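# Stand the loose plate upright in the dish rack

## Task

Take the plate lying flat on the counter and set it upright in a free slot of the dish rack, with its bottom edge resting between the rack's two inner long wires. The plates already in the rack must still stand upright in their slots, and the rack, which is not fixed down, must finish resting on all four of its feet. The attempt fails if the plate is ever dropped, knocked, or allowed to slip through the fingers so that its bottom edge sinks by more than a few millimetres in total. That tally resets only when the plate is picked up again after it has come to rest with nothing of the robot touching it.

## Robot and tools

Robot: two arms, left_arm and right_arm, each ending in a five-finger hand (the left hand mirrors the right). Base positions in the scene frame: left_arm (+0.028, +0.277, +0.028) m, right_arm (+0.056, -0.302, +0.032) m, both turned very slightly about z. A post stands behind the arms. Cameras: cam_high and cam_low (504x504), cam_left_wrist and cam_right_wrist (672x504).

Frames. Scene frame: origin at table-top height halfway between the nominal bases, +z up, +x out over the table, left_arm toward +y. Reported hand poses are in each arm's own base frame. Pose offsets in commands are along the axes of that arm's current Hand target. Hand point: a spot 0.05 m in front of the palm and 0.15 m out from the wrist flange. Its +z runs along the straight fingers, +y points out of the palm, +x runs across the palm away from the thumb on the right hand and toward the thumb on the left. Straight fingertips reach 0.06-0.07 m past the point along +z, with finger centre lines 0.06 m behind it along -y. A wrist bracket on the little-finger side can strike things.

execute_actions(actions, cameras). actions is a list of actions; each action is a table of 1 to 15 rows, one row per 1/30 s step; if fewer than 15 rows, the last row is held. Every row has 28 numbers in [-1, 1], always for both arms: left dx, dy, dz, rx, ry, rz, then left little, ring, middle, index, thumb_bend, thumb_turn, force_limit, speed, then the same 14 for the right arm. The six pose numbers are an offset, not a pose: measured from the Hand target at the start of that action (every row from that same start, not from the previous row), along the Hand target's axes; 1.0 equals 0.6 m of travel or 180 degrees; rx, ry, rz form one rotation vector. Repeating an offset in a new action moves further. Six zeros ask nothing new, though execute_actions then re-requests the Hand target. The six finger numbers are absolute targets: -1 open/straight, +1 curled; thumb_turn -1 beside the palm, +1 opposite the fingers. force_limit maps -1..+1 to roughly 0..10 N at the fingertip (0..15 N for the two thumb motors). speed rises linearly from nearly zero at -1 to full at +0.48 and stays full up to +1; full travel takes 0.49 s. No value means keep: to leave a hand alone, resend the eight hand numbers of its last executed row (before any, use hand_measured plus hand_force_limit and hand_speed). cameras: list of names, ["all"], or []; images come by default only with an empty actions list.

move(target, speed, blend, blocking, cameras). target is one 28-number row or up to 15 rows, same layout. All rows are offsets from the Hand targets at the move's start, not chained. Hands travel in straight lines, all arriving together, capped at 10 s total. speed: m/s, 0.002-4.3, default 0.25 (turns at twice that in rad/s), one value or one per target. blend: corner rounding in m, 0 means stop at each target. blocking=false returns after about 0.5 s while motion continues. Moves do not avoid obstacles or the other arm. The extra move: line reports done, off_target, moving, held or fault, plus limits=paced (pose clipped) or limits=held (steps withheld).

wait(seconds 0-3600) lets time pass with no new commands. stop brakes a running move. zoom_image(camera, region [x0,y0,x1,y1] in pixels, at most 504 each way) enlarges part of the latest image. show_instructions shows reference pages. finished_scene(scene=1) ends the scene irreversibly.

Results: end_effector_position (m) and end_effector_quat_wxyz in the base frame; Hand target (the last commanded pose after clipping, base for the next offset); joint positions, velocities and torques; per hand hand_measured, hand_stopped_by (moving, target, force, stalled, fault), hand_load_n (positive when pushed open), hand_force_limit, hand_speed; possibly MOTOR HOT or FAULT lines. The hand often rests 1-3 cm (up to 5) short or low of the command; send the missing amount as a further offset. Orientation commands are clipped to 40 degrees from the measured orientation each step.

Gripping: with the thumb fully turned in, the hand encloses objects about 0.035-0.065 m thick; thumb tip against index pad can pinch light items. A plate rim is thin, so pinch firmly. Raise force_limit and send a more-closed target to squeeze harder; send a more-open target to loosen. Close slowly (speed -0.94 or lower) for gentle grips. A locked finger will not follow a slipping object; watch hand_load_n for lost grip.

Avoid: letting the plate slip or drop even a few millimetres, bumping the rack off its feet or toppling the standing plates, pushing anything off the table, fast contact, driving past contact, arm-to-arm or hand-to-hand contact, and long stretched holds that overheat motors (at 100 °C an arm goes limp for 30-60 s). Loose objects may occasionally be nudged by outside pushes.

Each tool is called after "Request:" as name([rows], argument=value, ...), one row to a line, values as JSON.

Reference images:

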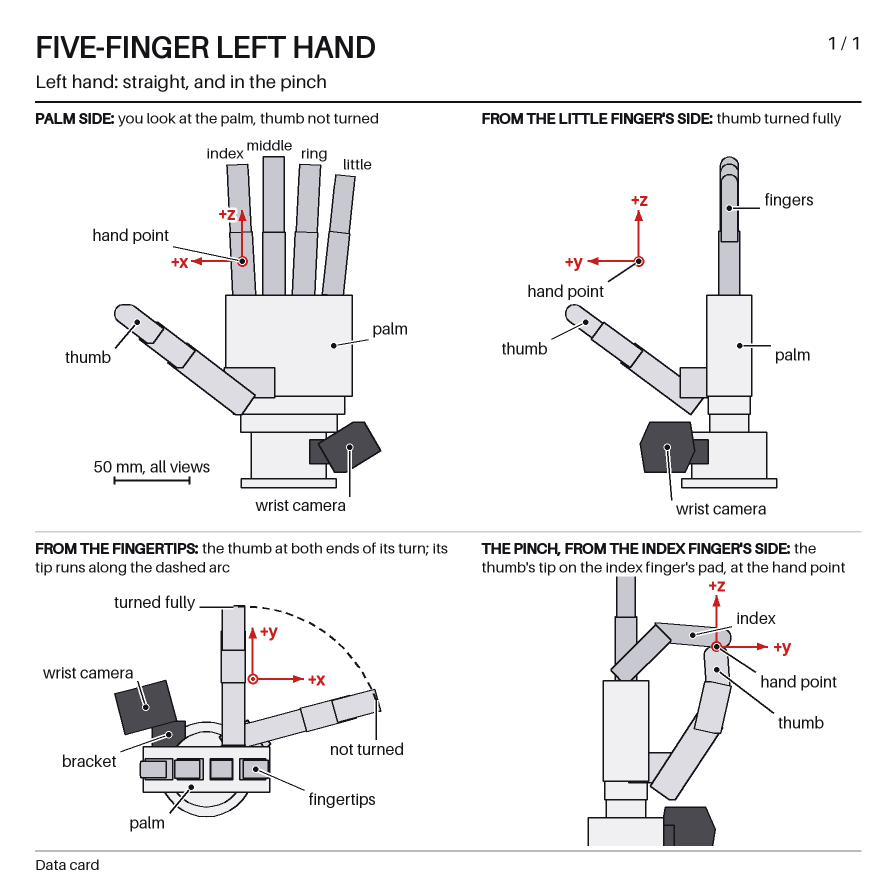

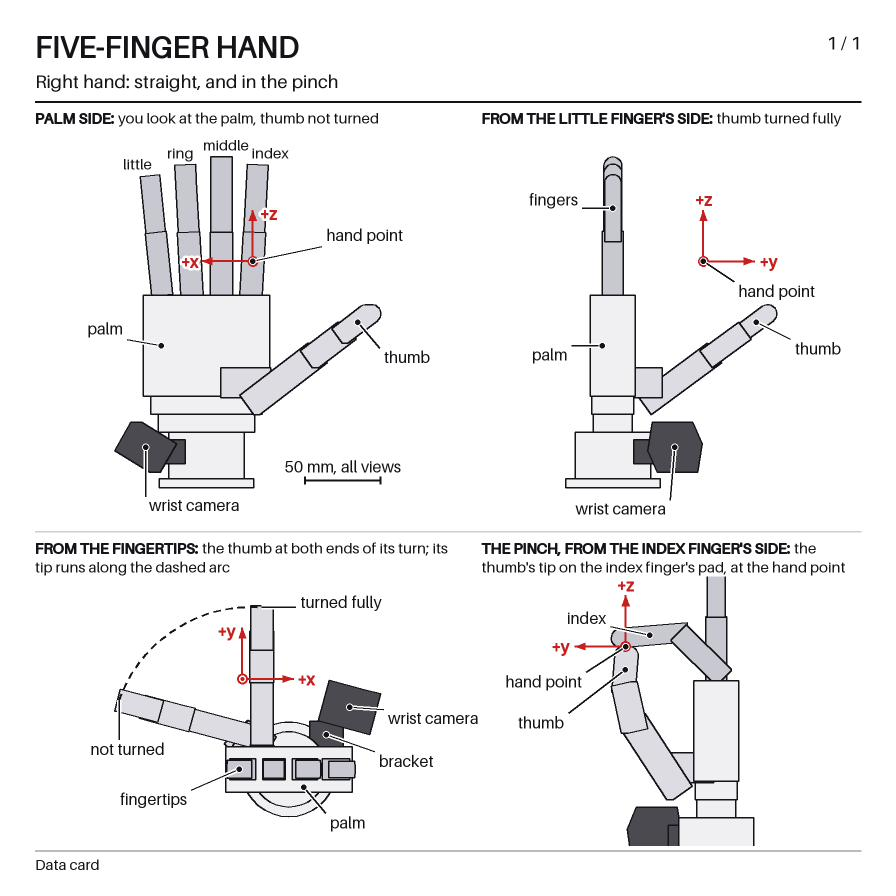

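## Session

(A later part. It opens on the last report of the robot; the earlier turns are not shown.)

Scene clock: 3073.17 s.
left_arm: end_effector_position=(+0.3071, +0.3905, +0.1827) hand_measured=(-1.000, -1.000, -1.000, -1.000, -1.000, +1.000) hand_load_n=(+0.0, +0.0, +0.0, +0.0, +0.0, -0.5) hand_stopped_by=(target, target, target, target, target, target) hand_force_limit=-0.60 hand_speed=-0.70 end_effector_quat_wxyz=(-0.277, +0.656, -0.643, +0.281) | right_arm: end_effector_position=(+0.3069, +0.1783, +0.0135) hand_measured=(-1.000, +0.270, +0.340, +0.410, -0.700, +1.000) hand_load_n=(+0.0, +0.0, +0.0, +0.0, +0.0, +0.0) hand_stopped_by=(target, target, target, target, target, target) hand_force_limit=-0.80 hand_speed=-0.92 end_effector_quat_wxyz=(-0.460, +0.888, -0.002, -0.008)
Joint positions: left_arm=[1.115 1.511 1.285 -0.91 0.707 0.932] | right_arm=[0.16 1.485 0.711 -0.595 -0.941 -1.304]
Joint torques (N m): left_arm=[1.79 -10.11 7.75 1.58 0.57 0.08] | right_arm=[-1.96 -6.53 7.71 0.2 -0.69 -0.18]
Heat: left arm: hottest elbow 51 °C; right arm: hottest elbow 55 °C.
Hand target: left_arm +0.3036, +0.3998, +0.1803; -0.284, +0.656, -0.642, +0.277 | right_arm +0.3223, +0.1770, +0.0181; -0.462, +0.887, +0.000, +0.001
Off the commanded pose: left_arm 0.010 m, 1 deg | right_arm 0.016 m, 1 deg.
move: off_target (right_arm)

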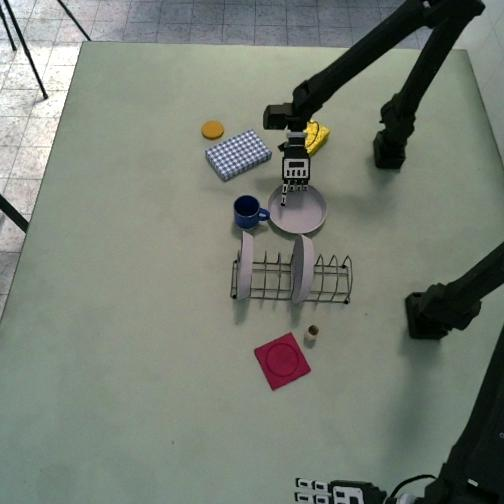

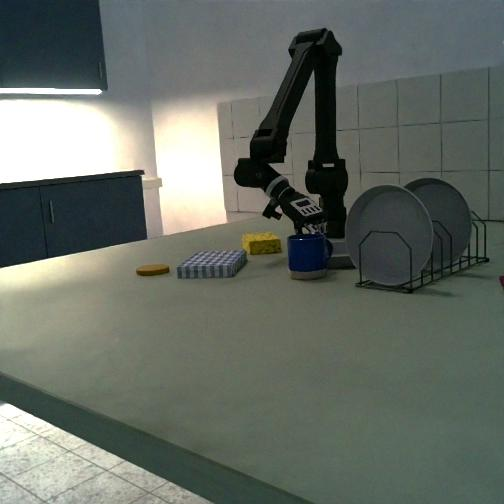

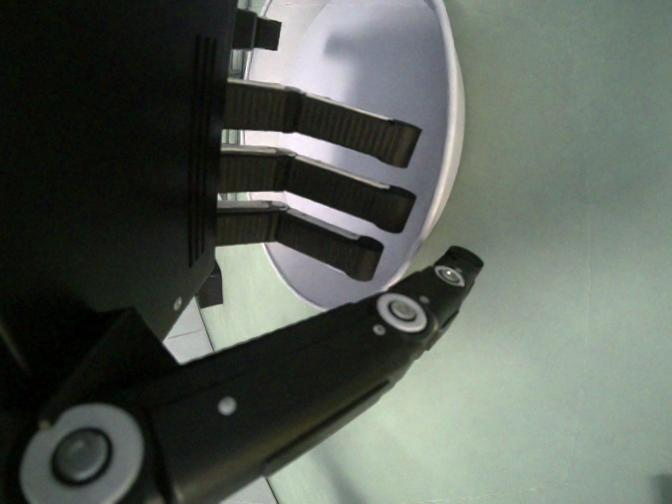

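Request:
move(target=[0,0,0,0,0,0,-1,-1,-1,-1,-1,1,-0.6,-0.7, 0,0.0167,-0.0208,0,0,0,-1,0.27,0.34,0.41,-0.7,1,-0.8,-0.92], speed=0.03, cameras=["cam_high","cam_low","cam_right_wrist"])

Request:
zoom_image(camera="cam_high", region=[250, 130, 350, 250])

Request:
zoom_image(camera="cam_right_wrist", region=[230, 0, 530, 400])

Scene clock: 3106.20 s.
left_arm: end_effector_position=(+0.3071, +0.3905, +0.1827) hand_measured=(-1.000, -1.000, -1.000, -1.000, -1.000, +1.000) hand_load_n=(+0.0, -0.5, +0.0, -0.5, +0.0, +0.0) hand_stopped_by=(target, target, target, target, target, target) hand_force_limit=-0.60 hand_speed=-0.70 end_effector_quat_wxyz=(-0.277, +0.656, -0.643, +0.281) | right_arm: end_effector_position=(+0.3054, +0.1631, +0.0120) hand_measured=(-1.000, +0.270, +0.340, +0.410, -0.700, +1.000) hand_load_n=(+0.0, +0.0, +0.5, +0.0, +0.0, +0.0) hand_stopped_by=(target, target, target, target, target, target) hand_force_limit=-0.80 hand_speed=-0.92 end_effector_quat_wxyz=(-0.460, +0.888, -0.002, -0.009)
Joint positions: left_arm=[1.115 1.511 1.285 -0.91 0.707 0.932] | right_arm=[0.117 1.49 0.715 -0.656 -0.949 -1.379]
Joint torques (N m): left_arm=[1.79 -10.05 7.75 1.57 0.57 0.07] | right_arm=[-2.02 -6.53 7.79 0.09 -0.67 -0.2]
Heat: left arm: hottest elbow 51 °C; right arm: hottest elbow 56 °C.
Hand target: left_arm +0.3036, +0.3998, +0.1803; -0.284, +0.656, -0.642, +0.277 | right_arm +0.3223, +0.1610, +0.0170; -0.462, +0.887, +0.000, +0.001
Off the commanded pose: left_arm 0.010 m, 1 deg | right_arm 0.018 m, 1 deg.
move: off_target (right_arm)

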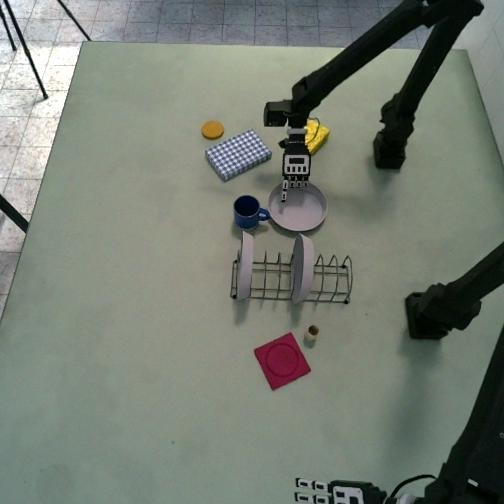

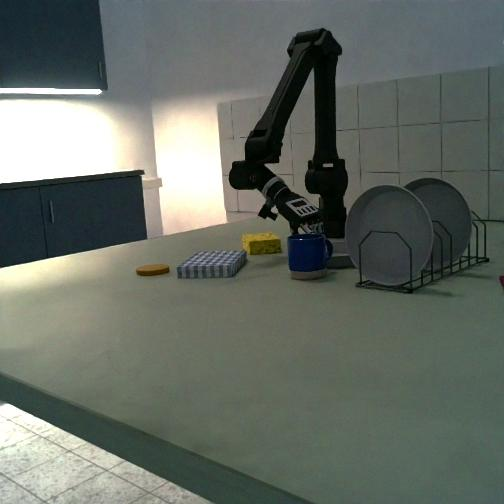

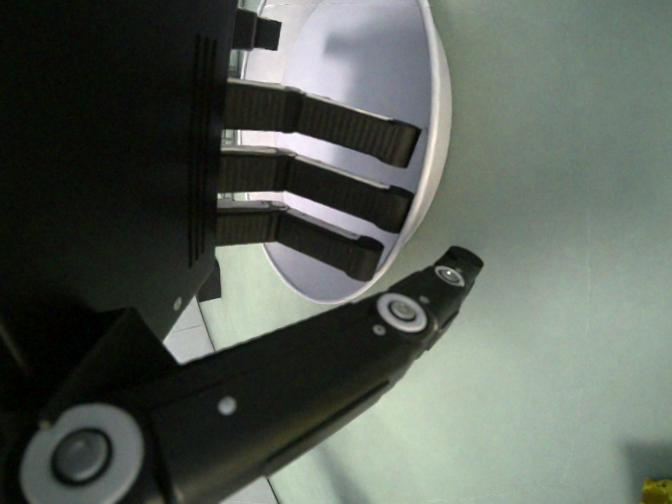

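Scaled by 4.200 from the camera's image (finer frame: 720x720).

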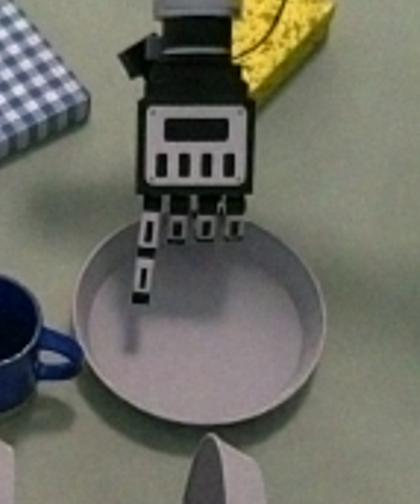

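Scaled by 1.260 from the camera's image (finer frame: 960x720).

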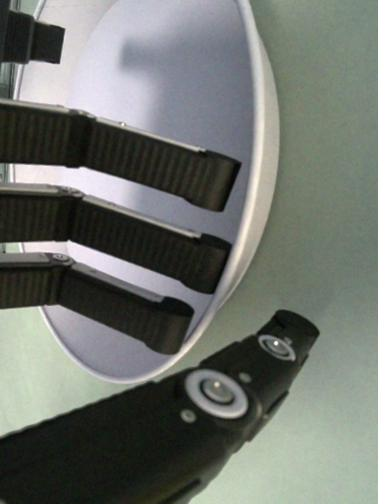

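Request:
move(target=[0,0,0,0,0,0,-1,-1,-1,-1,-1,1,-0.6,-0.7, 0,0,0,0,0,0,-1,0.27,0.34,0.41,-0.3,1,-0.7,-0.93], speed=0.03, cameras=["cam_high","cam_low","cam_right_wrist"])

Request:
zoom_image(camera="cam_high", region=[250, 130, 350, 250])

Request:
zoom_image(camera="cam_right_wrist", region=[230, 0, 530, 400])

Scene clock: 3120.53 s.
left_arm: end_effector_position=(+0.3071, +0.3905, +0.1827) hand_measured=(-1.000, -1.000, -1.000, -1.000, -1.000, +1.000) hand_load_n=(+0.0, +0.0, +0.0, +0.0, +0.0, +0.0) hand_stopped_by=(target, target, target, target, target, target) hand_force_limit=-0.60 hand_speed=-0.70 end_effector_quat_wxyz=(-0.277, +0.656, -0.643, +0.281) | right_arm: end_effector_position=(+0.3055, +0.1628, +0.0118) hand_measured=(-1.000, +0.270, +0.340, +0.410, -0.424, +1.000) hand_load_n=(+0.0, +0.0, +1.0, +0.0, +2.5, +0.5) hand_stopped_by=(target, target, target, target, force, target) hand_force_limit=-0.70 hand_speed=-0.93 end_effector_quat_wxyz=(-0.460, +0.888, -0.002, -0.009)
Joint positions: left_arm=[1.115 1.511 1.285 -0.91 0.707 0.932] | right_arm=[0.116 1.491 0.715 -0.656 -0.949 -1.38]
Joint torques (N m): left_arm=[1.79 -10.05 7.75 1.55 0.57 0.07] | right_arm=[-1.9 -6.59 7.8 0.1 -0.68 -0.19]
Heat: left arm: hottest elbow 51 °C; right arm: hottest elbow 55 °C.
Hand target: left_arm +0.3036, +0.3998, +0.1803; -0.284, +0.656, -0.642, +0.277 | right_arm +0.3222, +0.1610, +0.0170; -0.462, +0.887, +0.000, +0.000
Off the commanded pose: left_arm 0.010 m, 1 deg | right_arm 0.018 m, 1 deg.
move: done

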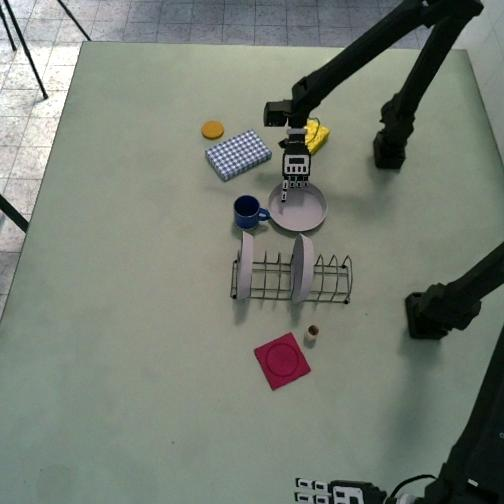

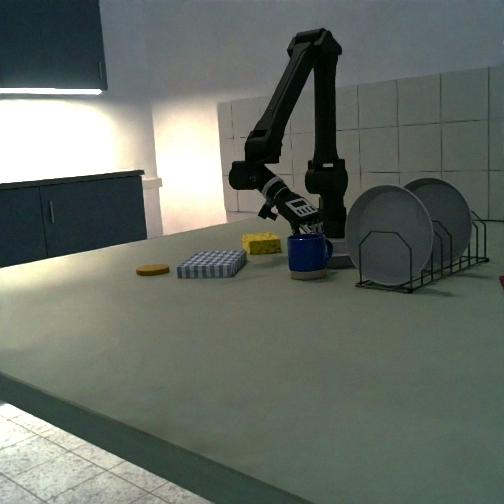

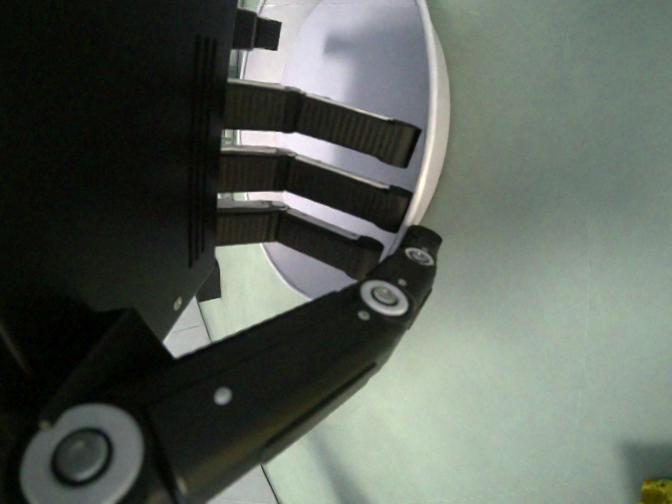

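Scaled by 4.200 from the camera's image (finer frame: 720x720).

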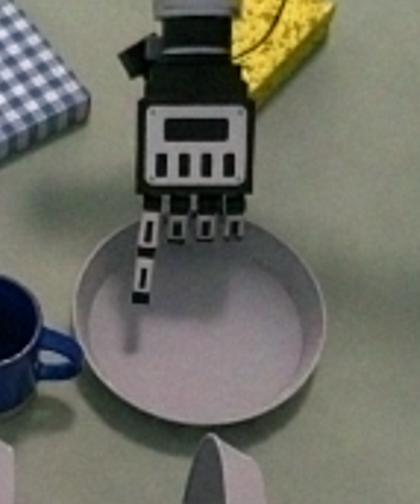

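Scaled by 1.260 from the camera's image (finer frame: 960x720).

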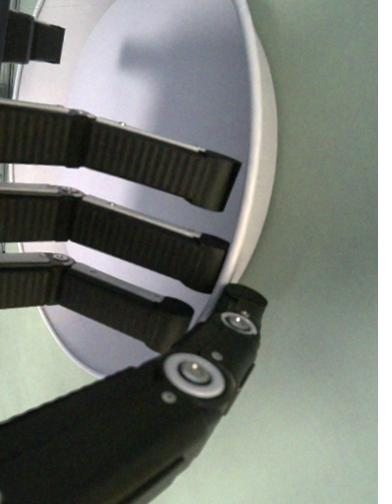

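Request:
move([
  [0,0,0,0,0,0,-1,-1,-1,-1,-1,1,-0.6,-0.7, 0,0,0,0,0,0,-1,0.4,0.45,0.5,-0.3,1,-0.7,-0.94],
  [0,0,0,0,0,0,-1,-1,-1,-1,-1,1,-0.6,-0.7, 0,0,0,0,0,0,-1,0.4,0.45,0.5,-0.1,1,-0.2,-0.93],
], speed=0.03, cameras=["cam_high","cam_low","cam_right_wrist"])

Request:
zoom_image(camera="cam_high", region=[250, 130, 350, 250])

Request:
zoom_image(camera="cam_right_wrist", region=[230, 0, 530, 400])

Scene clock: 3133.70 s.
left_arm: end_effector_position=(+0.3071, +0.3905, +0.1827) hand_measured=(-1.000, -1.000, -1.000, -1.000, -1.000, +1.000) hand_load_n=(+0.0, +0.0, -0.5, +0.0, +0.0, +0.0) hand_stopped_by=(target, target, target, target, target, target) hand_force_limit=-0.60 hand_speed=-0.70 end_effector_quat_wxyz=(-0.277, +0.656, -0.643, +0.281) | right_arm: end_effector_position=(+0.3054, +0.1629, +0.0117) hand_measured=(-1.000, +0.400, +0.344, +0.500, -0.412, +1.000) hand_load_n=(+0.0, +0.5, +2.5, +0.0, +6.0, +1.0) hand_stopped_by=(target, target, force, target, force, target) hand_force_limit=-0.20 hand_speed=-0.93 end_effector_quat_wxyz=(-0.460, +0.888, -0.002, -0.009)
Joint positions: left_arm=[1.115 1.511 1.285 -0.91 0.707 0.932] | right_arm=[0.116 1.492 0.715 -0.656 -0.95 -1.381]
Joint torques (N m): left_arm=[1.79 -10.11 7.75 1.58 0.57 0.07] | right_arm=[-1.96 -6.59 7.8 0.09 -0.68 -0.18]
Heat: left arm: hottest elbow 51 °C; right arm: hottest elbow 55 °C.
Hand target: left_arm +0.3036, +0.3998, +0.1803; -0.284, +0.656, -0.642, +0.277 | right_arm +0.3221, +0.1611, +0.0170; -0.462, +0.887, +0.000, +0.000
Off the commanded pose: left_arm 0.010 m, 1 deg | right_arm 0.018 m, 1 deg.
move: done; target 2's new numbers were sent with right_arm's hand 0.018 m and 1 deg from that target

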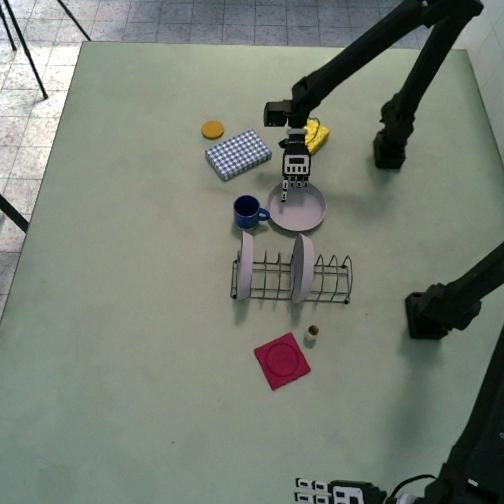

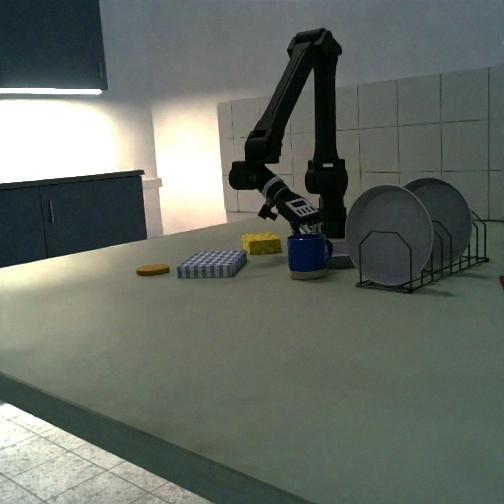

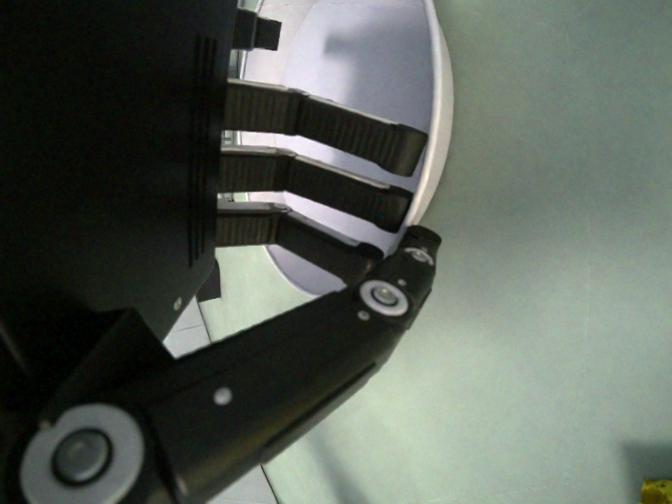

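Scaled by 4.200 from the camera's image (finer frame: 720x720).

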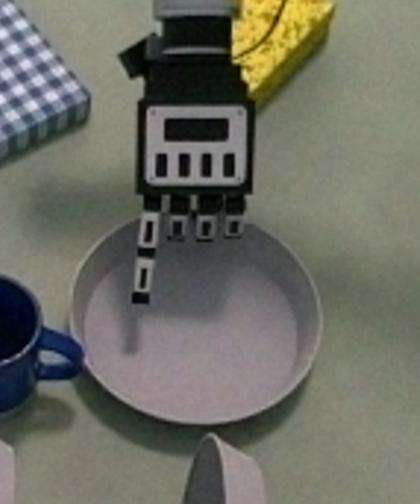

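Scaled by 1.260 from the camera's image (finer frame: 960x720).

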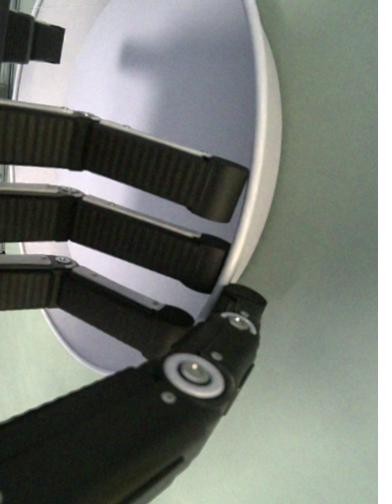

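Request:
move(target=[0,0,0,0,0,0,-1,-1,-1,-1,-1,1,-0.6,-0.7, 0,0,0,0,0,0,-1,0.5,0.45,0.62,-0.1,1,-0.7,-0.94], speed=0.03, cameras=["cam_high","cam_low","cam_right_wrist"])

Request:
zoom_image(camera="cam_right_wrist", region=[230, 0, 530, 400])

Scene clock: 3142.27 s.
left_arm: end_effector_position=(+0.3071, +0.3905, +0.1827) hand_measured=(-1.000, -1.000, -1.000, -1.000, -1.000, +1.000) hand_load_n=(+0.0, +0.0, +0.0, +0.0, +0.0, +0.0) hand_stopped_by=(target, target, target, target, target, target) hand_force_limit=-0.60 hand_speed=-0.70 end_effector_quat_wxyz=(-0.277, +0.656, -0.643, +0.281) | right_arm: end_effector_position=(+0.3054, +0.1629, +0.0117) hand_measured=(-1.000, +0.500, +0.344, +0.620, -0.412, +1.000) hand_load_n=(-0.5, +0.0, +2.5, +0.0, +6.0, +1.0) hand_stopped_by=(target, target, force, target, force, target) hand_force_limit=-0.70 hand_speed=-0.94 end_effector_quat_wxyz=(-0.460, +0.888, -0.002, -0.009)
Joint positions: left_arm=[1.115 1.511 1.285 -0.91 0.707 0.932] | right_arm=[0.116 1.492 0.715 -0.656 -0.95 -1.381]
Joint torques (N m): left_arm=[1.73 -10.11 7.75 1.57 0.57 0.07] | right_arm=[-1.96 -6.59 7.8 0.09 -0.67 -0.18]
Heat: left arm: hottest elbow 51 °C; right arm: hottest elbow 55 °C.
Hand target: left_arm +0.3036, +0.3998, +0.1803; -0.284, +0.656, -0.642, +0.277 | right_arm +0.3221, +0.1611, +0.0170; -0.462, +0.887, +0.000, +0.000
Off the commanded pose: left_arm 0.010 m, 1 deg | right_arm 0.018 m, 1 deg.
move: done

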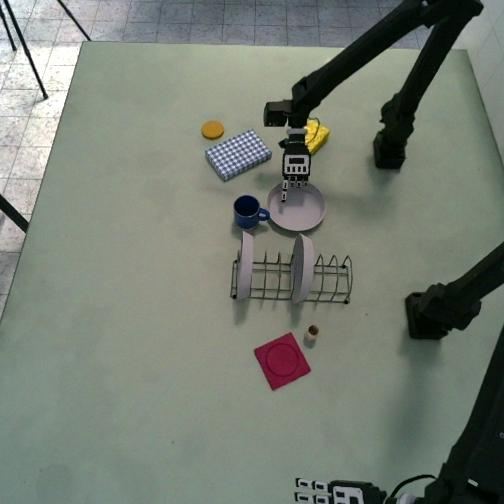

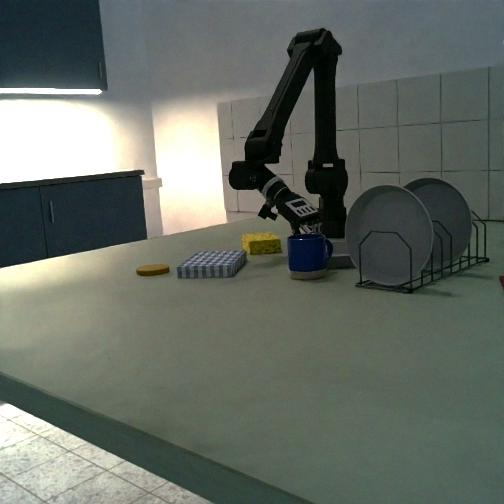

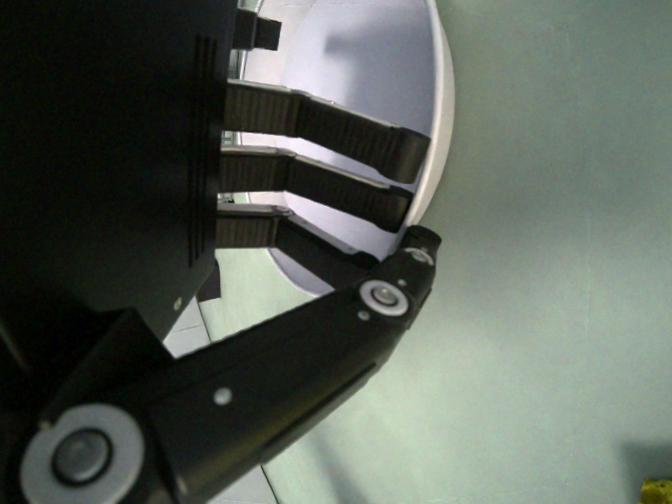

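Scaled by 1.260 from the camera's image (finer frame: 960x720).

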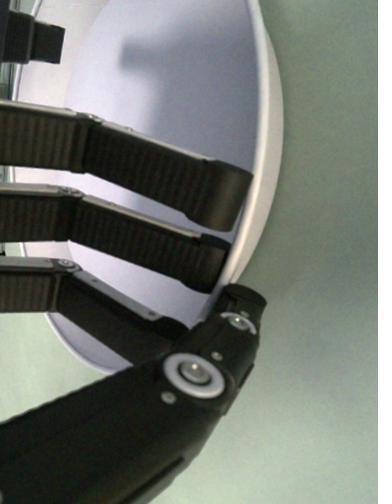

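Request:
zoom_image(camera="cam_high", region=[275, 160, 320, 205])

Request:
zoom_image(camera="cam_right_wrist", region=[330, 100, 480, 320])

Request:
zoom_image(camera="cam_low", region=[270, 190, 370, 280])

Scaled by 11.200 from the camera's image (finer frame: 720x720).

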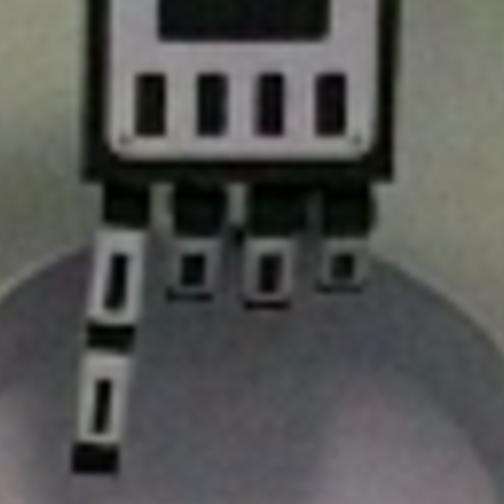

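Scaled by 2.291 from the camera's image (finer frame: 960x720).

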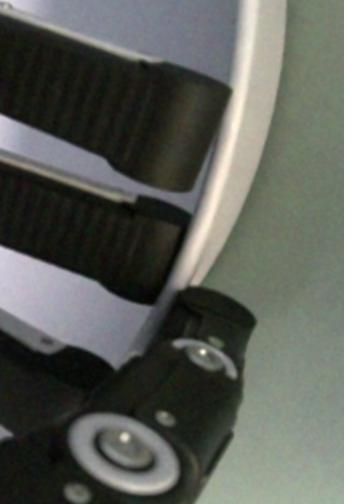

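Scaled by 5.040 from the camera's image (finer frame: 720x720).

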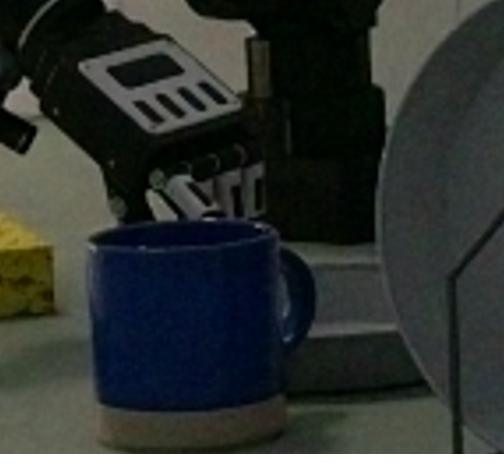

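Request:
move([
  [0,0,0,0,0,0,-1,-1,-1,-1,-1,1,-0.6,-0.7, 0,0,0,0,0,0,-1,0.25,0.28,0.35,-0.65,1,-0.7,-0.8],
  [0,0,0,0,0,0,-1,-1,-1,-1,-1,1,-0.6,-0.7, 0.02,0,0,0,0,0,-1,0.25,0.28,0.35,-0.65,1,-0.7,-0.8],
], speed=0.03, cameras=["cam_high","cam_low","cam_right_wrist"])

Request:
zoom_image(camera="cam_high", region=[250, 130, 350, 250])

Request:
zoom_image(camera="cam_right_wrist", region=[230, 0, 530, 400])

Scene clock: 3182.00 s.
left_arm: end_effector_position=(+0.3071, +0.3905, +0.1827) hand_measured=(-1.000, -1.000, -1.000, -1.000, -1.000, +1.000) hand_load_n=(+0.0, +0.0, +0.0, +0.0, +0.0, +0.0) hand_stopped_by=(target, target, target, target, target, target) hand_force_limit=-0.60 hand_speed=-0.70 end_effector_quat_wxyz=(-0.277, +0.656, -0.643, +0.281) | right_arm: end_effector_position=(+0.3174, +0.1634, +0.0124) hand_measured=(-1.000, +0.250, +0.280, +0.350, -0.650, +1.000) hand_load_n=(+0.0, +0.0, +0.0, +0.5, +0.0, +0.0) hand_stopped_by=(target, target, target, target, target, target) hand_force_limit=-0.70 hand_speed=-0.80 end_effector_quat_wxyz=(-0.461, +0.888, -0.002, -0.009)
Joint positions: left_arm=[1.115 1.511 1.285 -0.91 0.707 0.932] | right_arm=[0.113 1.519 0.748 -0.666 -0.951 -1.385]
Joint torques (N m): left_arm=[1.79 -10.05 7.75 1.55 0.57 0.07] | right_arm=[-2.02 -6.89 7.84 0.12 -0.62 -0.19]
Heat: left arm: hottest elbow 51 °C; right arm: hottest elbow 55 °C.
Hand target: left_arm +0.3036, +0.3998, +0.1803; -0.284, +0.656, -0.642, +0.277 | right_arm +0.3343, +0.1610, +0.0171; -0.462, +0.887, +0.000, +0.001
Off the commanded pose: left_arm 0.010 m, 1 deg | right_arm 0.017 m, 1 deg.
move: off_target (right_arm)

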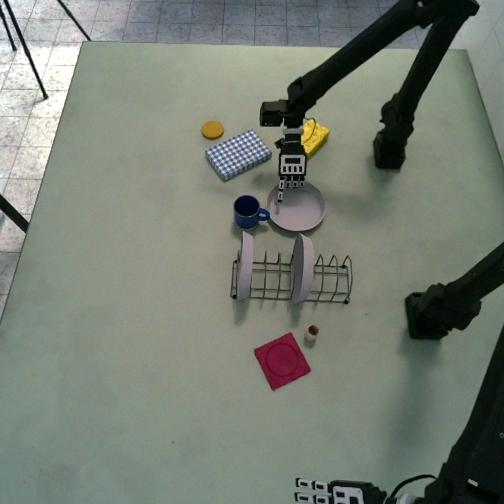

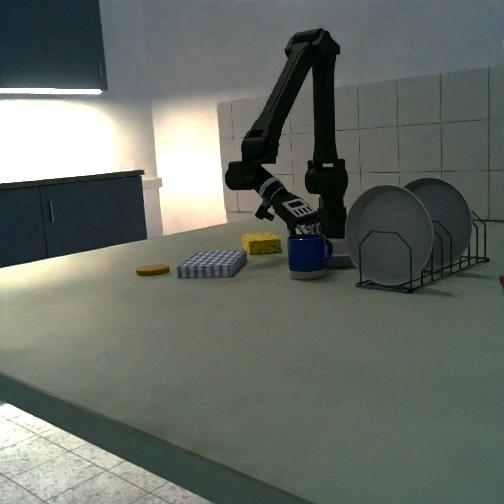

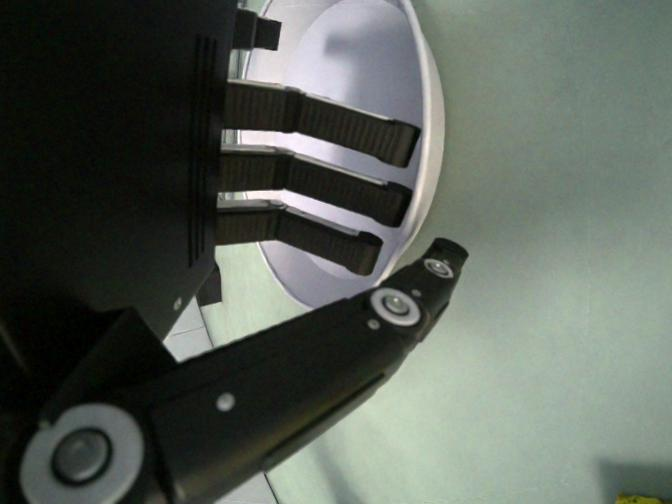

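Scaled by 4.200 from the camera's image (finer frame: 720x720).

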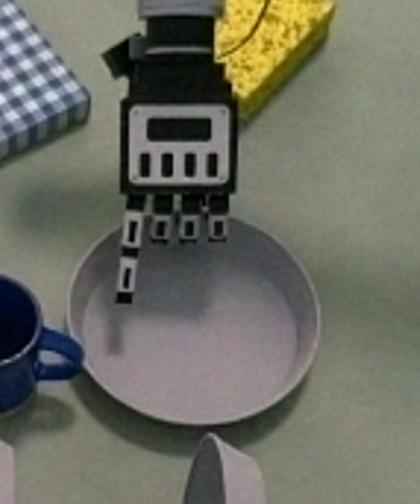

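Scaled by 1.260 from the camera's image (finer frame: 960x720).

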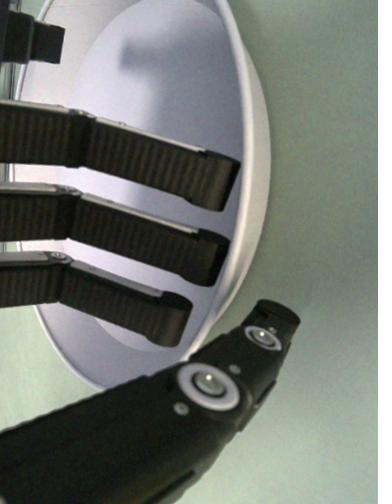

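Request:
move([
  [0,0,0,0,0,0,-1,-1,-1,-1,-1,1,-0.6,-0.7, 0,0,0,0,0,0,-1,0.25,0.28,0.35,-0.2,1,-0.8,-0.93],
  [0,0,0,0,0,0,-1,-1,-1,-1,-1,1,-0.6,-0.7, 0,0,0,0,0,0,-1,0.5,0.5,0.55,-0.2,1,-0.7,-0.94],
], speed=0.03, cameras=["cam_high","cam_low","cam_right_wrist"])

Request:
zoom_image(camera="cam_right_wrist", region=[330, 60, 480, 320])

Scene clock: 3196.90 s.
left_arm: end_effector_position=(+0.3071, +0.3905, +0.1827) hand_measured=(-1.000, -1.000, -1.000, -1.000, -1.000, +1.000) hand_load_n=(+0.0, +0.0, +0.0, +0.0, +0.0, +0.0) hand_stopped_by=(target, target, target, target, target, target) hand_force_limit=-0.60 hand_speed=-0.70 end_effector_quat_wxyz=(-0.277, +0.656, -0.643, +0.281) | right_arm: end_effector_position=(+0.3173, +0.1632, +0.0119) hand_measured=(-1.000, +0.356, +0.290, +0.550, -0.388, +1.000) hand_load_n=(+0.0, +1.5, +0.0, +0.0, +2.0, +0.5) hand_stopped_by=(target, force, force, target, force, target) hand_force_limit=-0.70 hand_speed=-0.94 end_effector_quat_wxyz=(-0.461, +0.888, -0.002, -0.009)
Joint positions: left_arm=[1.115 1.511 1.285 -0.91 0.707 0.932] | right_arm=[0.112 1.52 0.748 -0.666 -0.951 -1.386]
Joint torques (N m): left_arm=[1.79 -10.05 7.75 1.55 0.57 0.07] | right_arm=[-1.96 -7 7.84 0.08 -0.63 -0.18]
Heat: left arm: hottest elbow 51 °C; right arm: hottest elbow 54 °C.
Hand target: left_arm +0.3036, +0.3998, +0.1803; -0.284, +0.656, -0.642, +0.277 | right_arm +0.3342, +0.1610, +0.0170; -0.462, +0.887, +0.000, +0.000
Off the commanded pose: left_arm 0.010 m, 1 deg | right_arm 0.018 m, 1 deg.
move: done; target 2's new numbers were sent with right_arm's hand 0.018 m and 1 deg from that target

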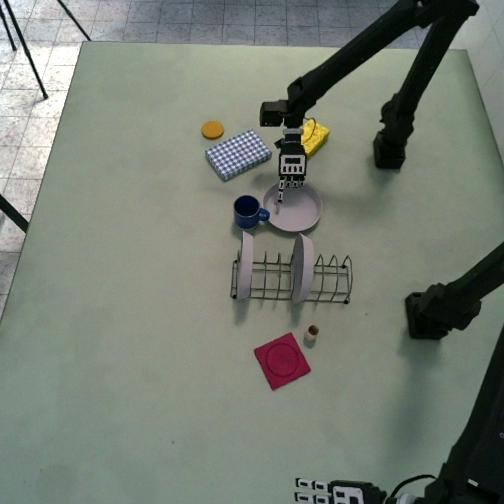

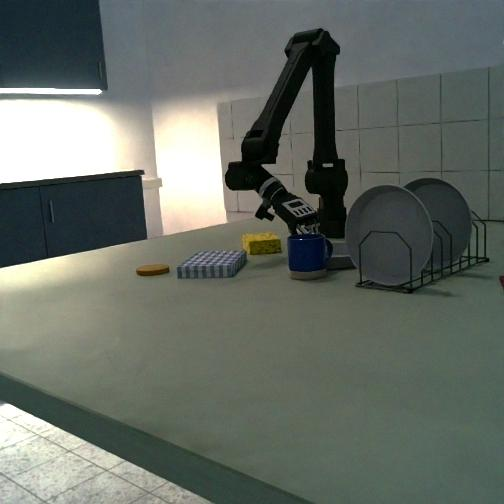

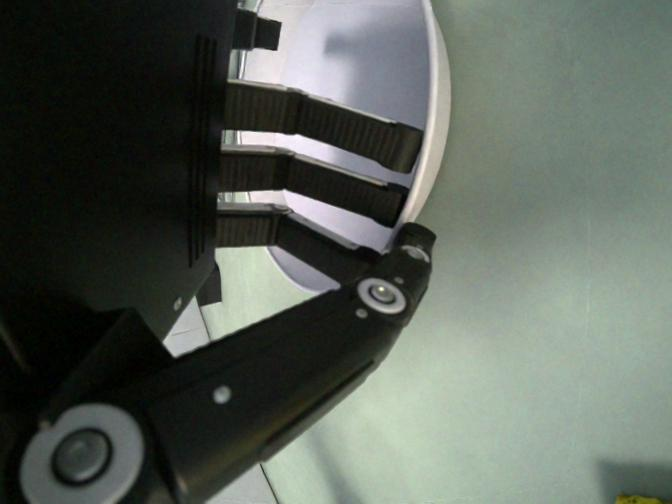

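Scaled by 1.938 from the camera's image (finer frame: 960x720).

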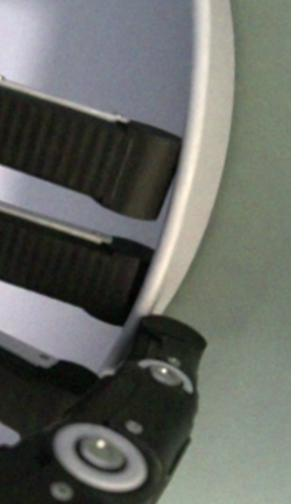

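Request:
move([
  [0,0,0,0,0,0,-1,-1,-1,-1,-1,1,-0.6,-0.7, 0,0,0,0,0,0,-1,0.5,0.5,0.34,-0.2,1,-0.7,-0.9],
  [0,0,0,0,0,0,-1,-1,-1,-1,-1,1,-0.6,-0.7, 0,0,0,0,0,0,-1,0.5,0.5,0.40,-0.2,1,-0.7,-0.94],
], speed=0.03, cameras=["cam_right_wrist"])

Request:
zoom_image(camera="cam_right_wrist", region=[330, 60, 480, 320])

Scene clock: 3211.67 s.
left_arm: end_effector_position=(+0.3071, +0.3905, +0.1827) hand_measured=(-1.000, -1.000, -1.000, -1.000, -1.000, +1.000) hand_load_n=(+0.0, +0.0, +0.0, +0.0, +0.0, +0.0) hand_stopped_by=(target, target, target, target, target, target) hand_force_limit=-0.60 hand_speed=-0.70 end_effector_quat_wxyz=(-0.277, +0.656, -0.643, +0.281) | right_arm: end_effector_position=(+0.3176, +0.1632, +0.0129) hand_measured=(-1.000, +0.356, +0.290, +0.400, -0.388, +1.000) hand_load_n=(+0.0, +0.5, +0.0, +0.0, +2.0, +0.5) hand_stopped_by=(target, force, force, target, force, target) hand_force_limit=-0.70 hand_speed=-0.94 end_effector_quat_wxyz=(-0.461, +0.887, -0.003, -0.010)
Joint positions: left_arm=[1.115 1.511 1.285 -0.91 0.707 0.932] | right_arm=[0.111 1.52 0.751 -0.671 -0.953 -1.386]
Joint torques (N m): left_arm=[1.79 -10.05 7.73 1.57 0.57 0.07] | right_arm=[-1.9 -7.06 7.69 0.27 -0.55 -0.19]
Heat: left arm: hottest elbow 51 °C; right arm: hottest elbow 54 °C.
Hand target: left_arm +0.3036, +0.3998, +0.1803; -0.284, +0.656, -0.642, +0.277 | right_arm +0.3342, +0.1611, +0.0170; -0.462, +0.887, +0.000, +0.000
Off the commanded pose: left_arm 0.010 m, 1 deg | right_arm 0.017 m, 1 deg.
move: done; target 2's new numbers were sent with right_arm's hand 0.017 m and 1 deg from that target

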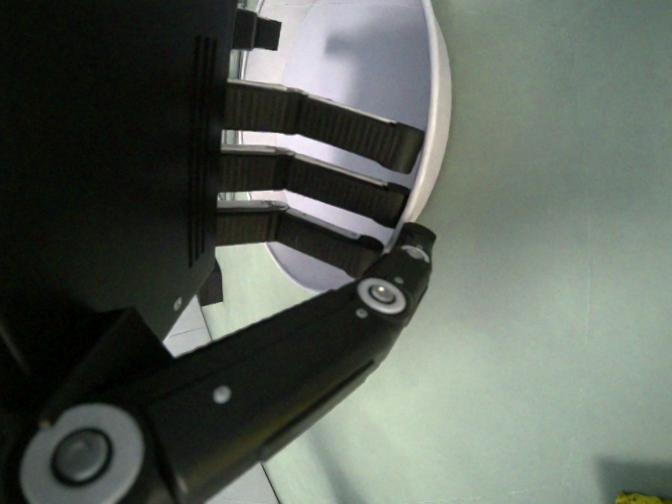

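Scaled by 1.938 from the camera's image (finer frame: 960x720).

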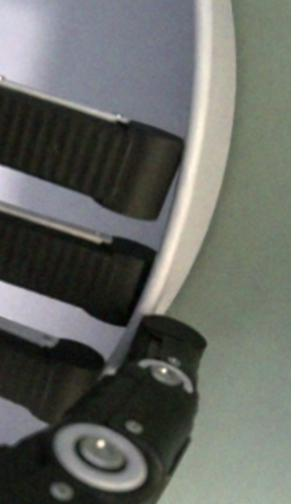

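Request:
move(target=[0,0,0,0,0,0,-1,-1,-1,-1,-1,1,-0.6,-0.7, 0,0,0,0,0,0,-1,0.5,0.5,0.40,-0.1,1,0.0,-0.93], speed=0.03, cameras=["cam_high","cam_right_wrist"])

Request:
zoom_image(camera="cam_high", region=[250, 130, 350, 250])

Scene clock: 3218.63 s.
left_arm: end_effector_position=(+0.3071, +0.3905, +0.1827) hand_measured=(-1.000, -1.000, -1.000, -1.000, -1.000, +1.000) hand_load_n=(+0.0, +0.0, -0.5, +0.0, +0.5, +0.0) hand_stopped_by=(target, target, target, target, target, target) hand_force_limit=-0.60 hand_speed=-0.70 end_effector_quat_wxyz=(-0.277, +0.656, -0.643, +0.281) | right_arm: end_effector_position=(+0.3177, +0.1631, +0.0128) hand_measured=(-1.000, +0.356, +0.290, +0.400, -0.356, +1.000) hand_load_n=(+0.0, +2.0, +1.0, +0.0, +7.5, +1.0) hand_stopped_by=(target, force, force, target, force, target) hand_force_limit=0.00 hand_speed=-0.93 end_effector_quat_wxyz=(-0.461, +0.887, -0.002, -0.010)
Joint positions: left_arm=[1.115 1.511 1.285 -0.91 0.707 0.932] | right_arm=[0.111 1.52 0.751 -0.671 -0.953 -1.388]
Joint torques (N m): left_arm=[1.73 -10.05 7.75 1.57 0.57 0.07] | right_arm=[-1.9 -7.06 7.68 0.25 -0.55 -0.17]
Heat: left arm: hottest elbow 51 °C; right arm: hottest elbow 55 °C.
Hand target: left_arm +0.3036, +0.3998, +0.1803; -0.284, +0.656, -0.642, +0.277 | right_arm +0.3343, +0.1611, +0.0170; -0.462, +0.887, +0.000, +0.000
Off the commanded pose: left_arm 0.010 m, 1 deg | right_arm 0.017 m, 1 deg.
move: done

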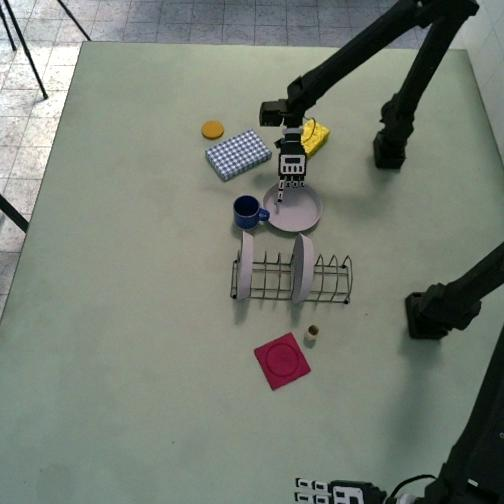

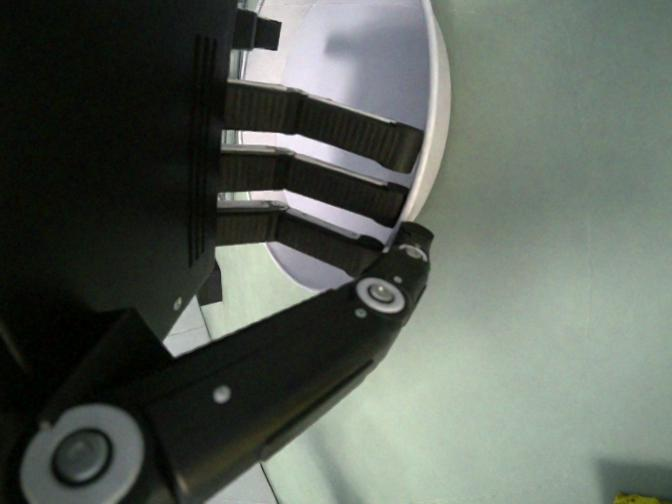

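Scaled by 4.200 from the camera's image (finer frame: 720x720).

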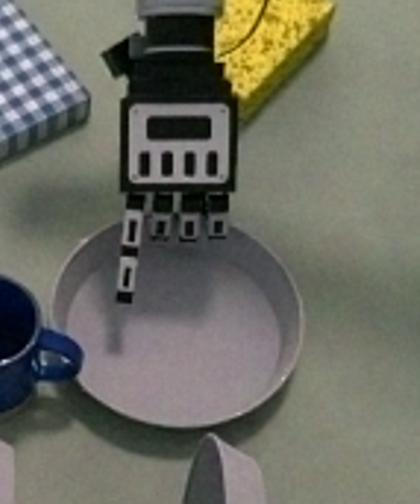

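Request:
move(target=[0,0,0,0,0,0,-1,-1,-1,-1,-1,1,-0.6,-0.7, -0.05,0,0,0,0,0,-1,0.5,0.5,0.40,-0.1,1,0.0,-0.93], speed=0.03, cameras=["cam_high","cam_low","cam_right_wrist"])

Request:
zoom_image(camera="cam_high", region=[250, 130, 350, 250])

Request:
zoom_image(camera="cam_low", region=[270, 190, 370, 280])

Scene clock: 3231.53 s.
left_arm: end_effector_position=(+0.3071, +0.3905, +0.1827) hand_measured=(-1.000, -1.000, -1.000, -1.000, -1.000, +1.000) hand_load_n=(+0.0, +0.0, +0.0, +0.0, +0.0, +0.0) hand_stopped_by=(target, target, target, target, target, target) hand_force_limit=-0.60 hand_speed=-0.70 end_effector_quat_wxyz=(-0.277, +0.656, -0.643, +0.281) | right_arm: end_effector_position=(+0.3016, +0.1613, +0.0126) hand_measured=(-1.000, +0.356, +0.290, +0.400, -0.356, +1.000) hand_load_n=(+0.0, +0.0, +3.0, +0.0, +6.0, +1.5) hand_stopped_by=(target, force, force, target, force, target) hand_force_limit=0.00 hand_speed=-0.93 end_effector_quat_wxyz=(-0.461, +0.887, -0.002, -0.010)
Joint positions: left_arm=[1.115 1.511 1.285 -0.91 0.707 0.932] | right_arm=[0.111 1.482 0.707 -0.665 -0.953 -1.388]
Joint torques (N m): left_arm=[1.79 -10.05 7.75 1.58 0.57 0.07] | right_arm=[-1.26 -8.94 4.79 0.9 -0.52 -0.02]
Heat: left arm: hottest elbow 51 °C; right arm: hottest elbow 55 °C.
Hand target: left_arm +0.3036, +0.3998, +0.1803; -0.284, +0.656, -0.642, +0.277 | right_arm +0.3041, +0.1611, +0.0170; -0.462, +0.887, +0.000, +0.000
Off the commanded pose: left_arm 0.010 m, 1 deg | right_arm 0.005 m, 1 deg.
move: done

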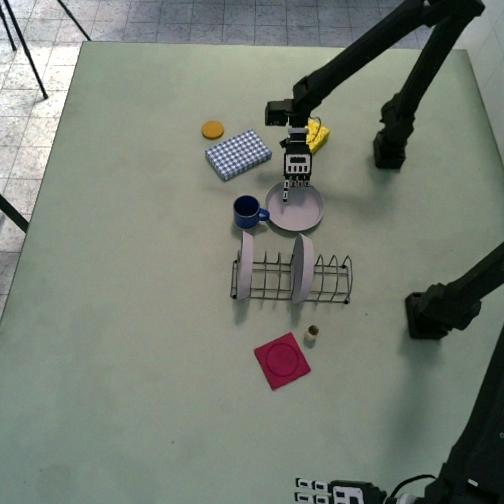

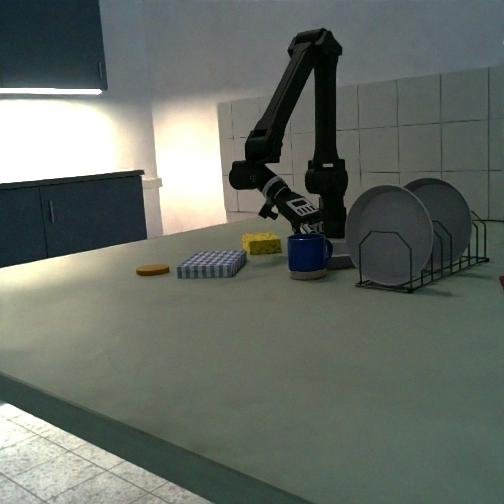

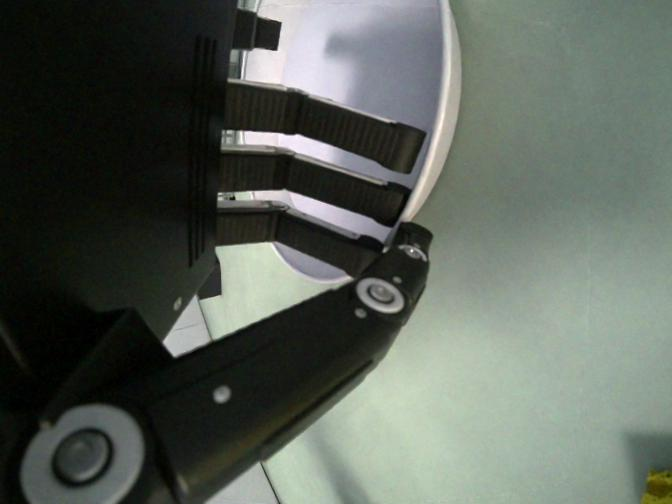

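Scaled by 4.200 from the camera's image (finer frame: 720x720).

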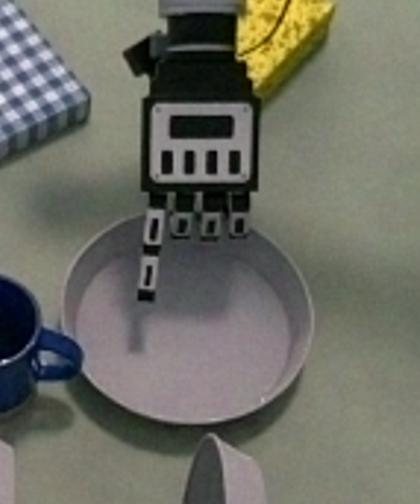

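Scaled by 5.040 from the camera's image (finer frame: 720x720).

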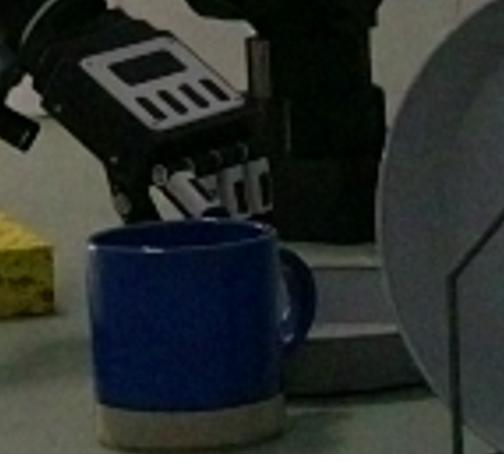

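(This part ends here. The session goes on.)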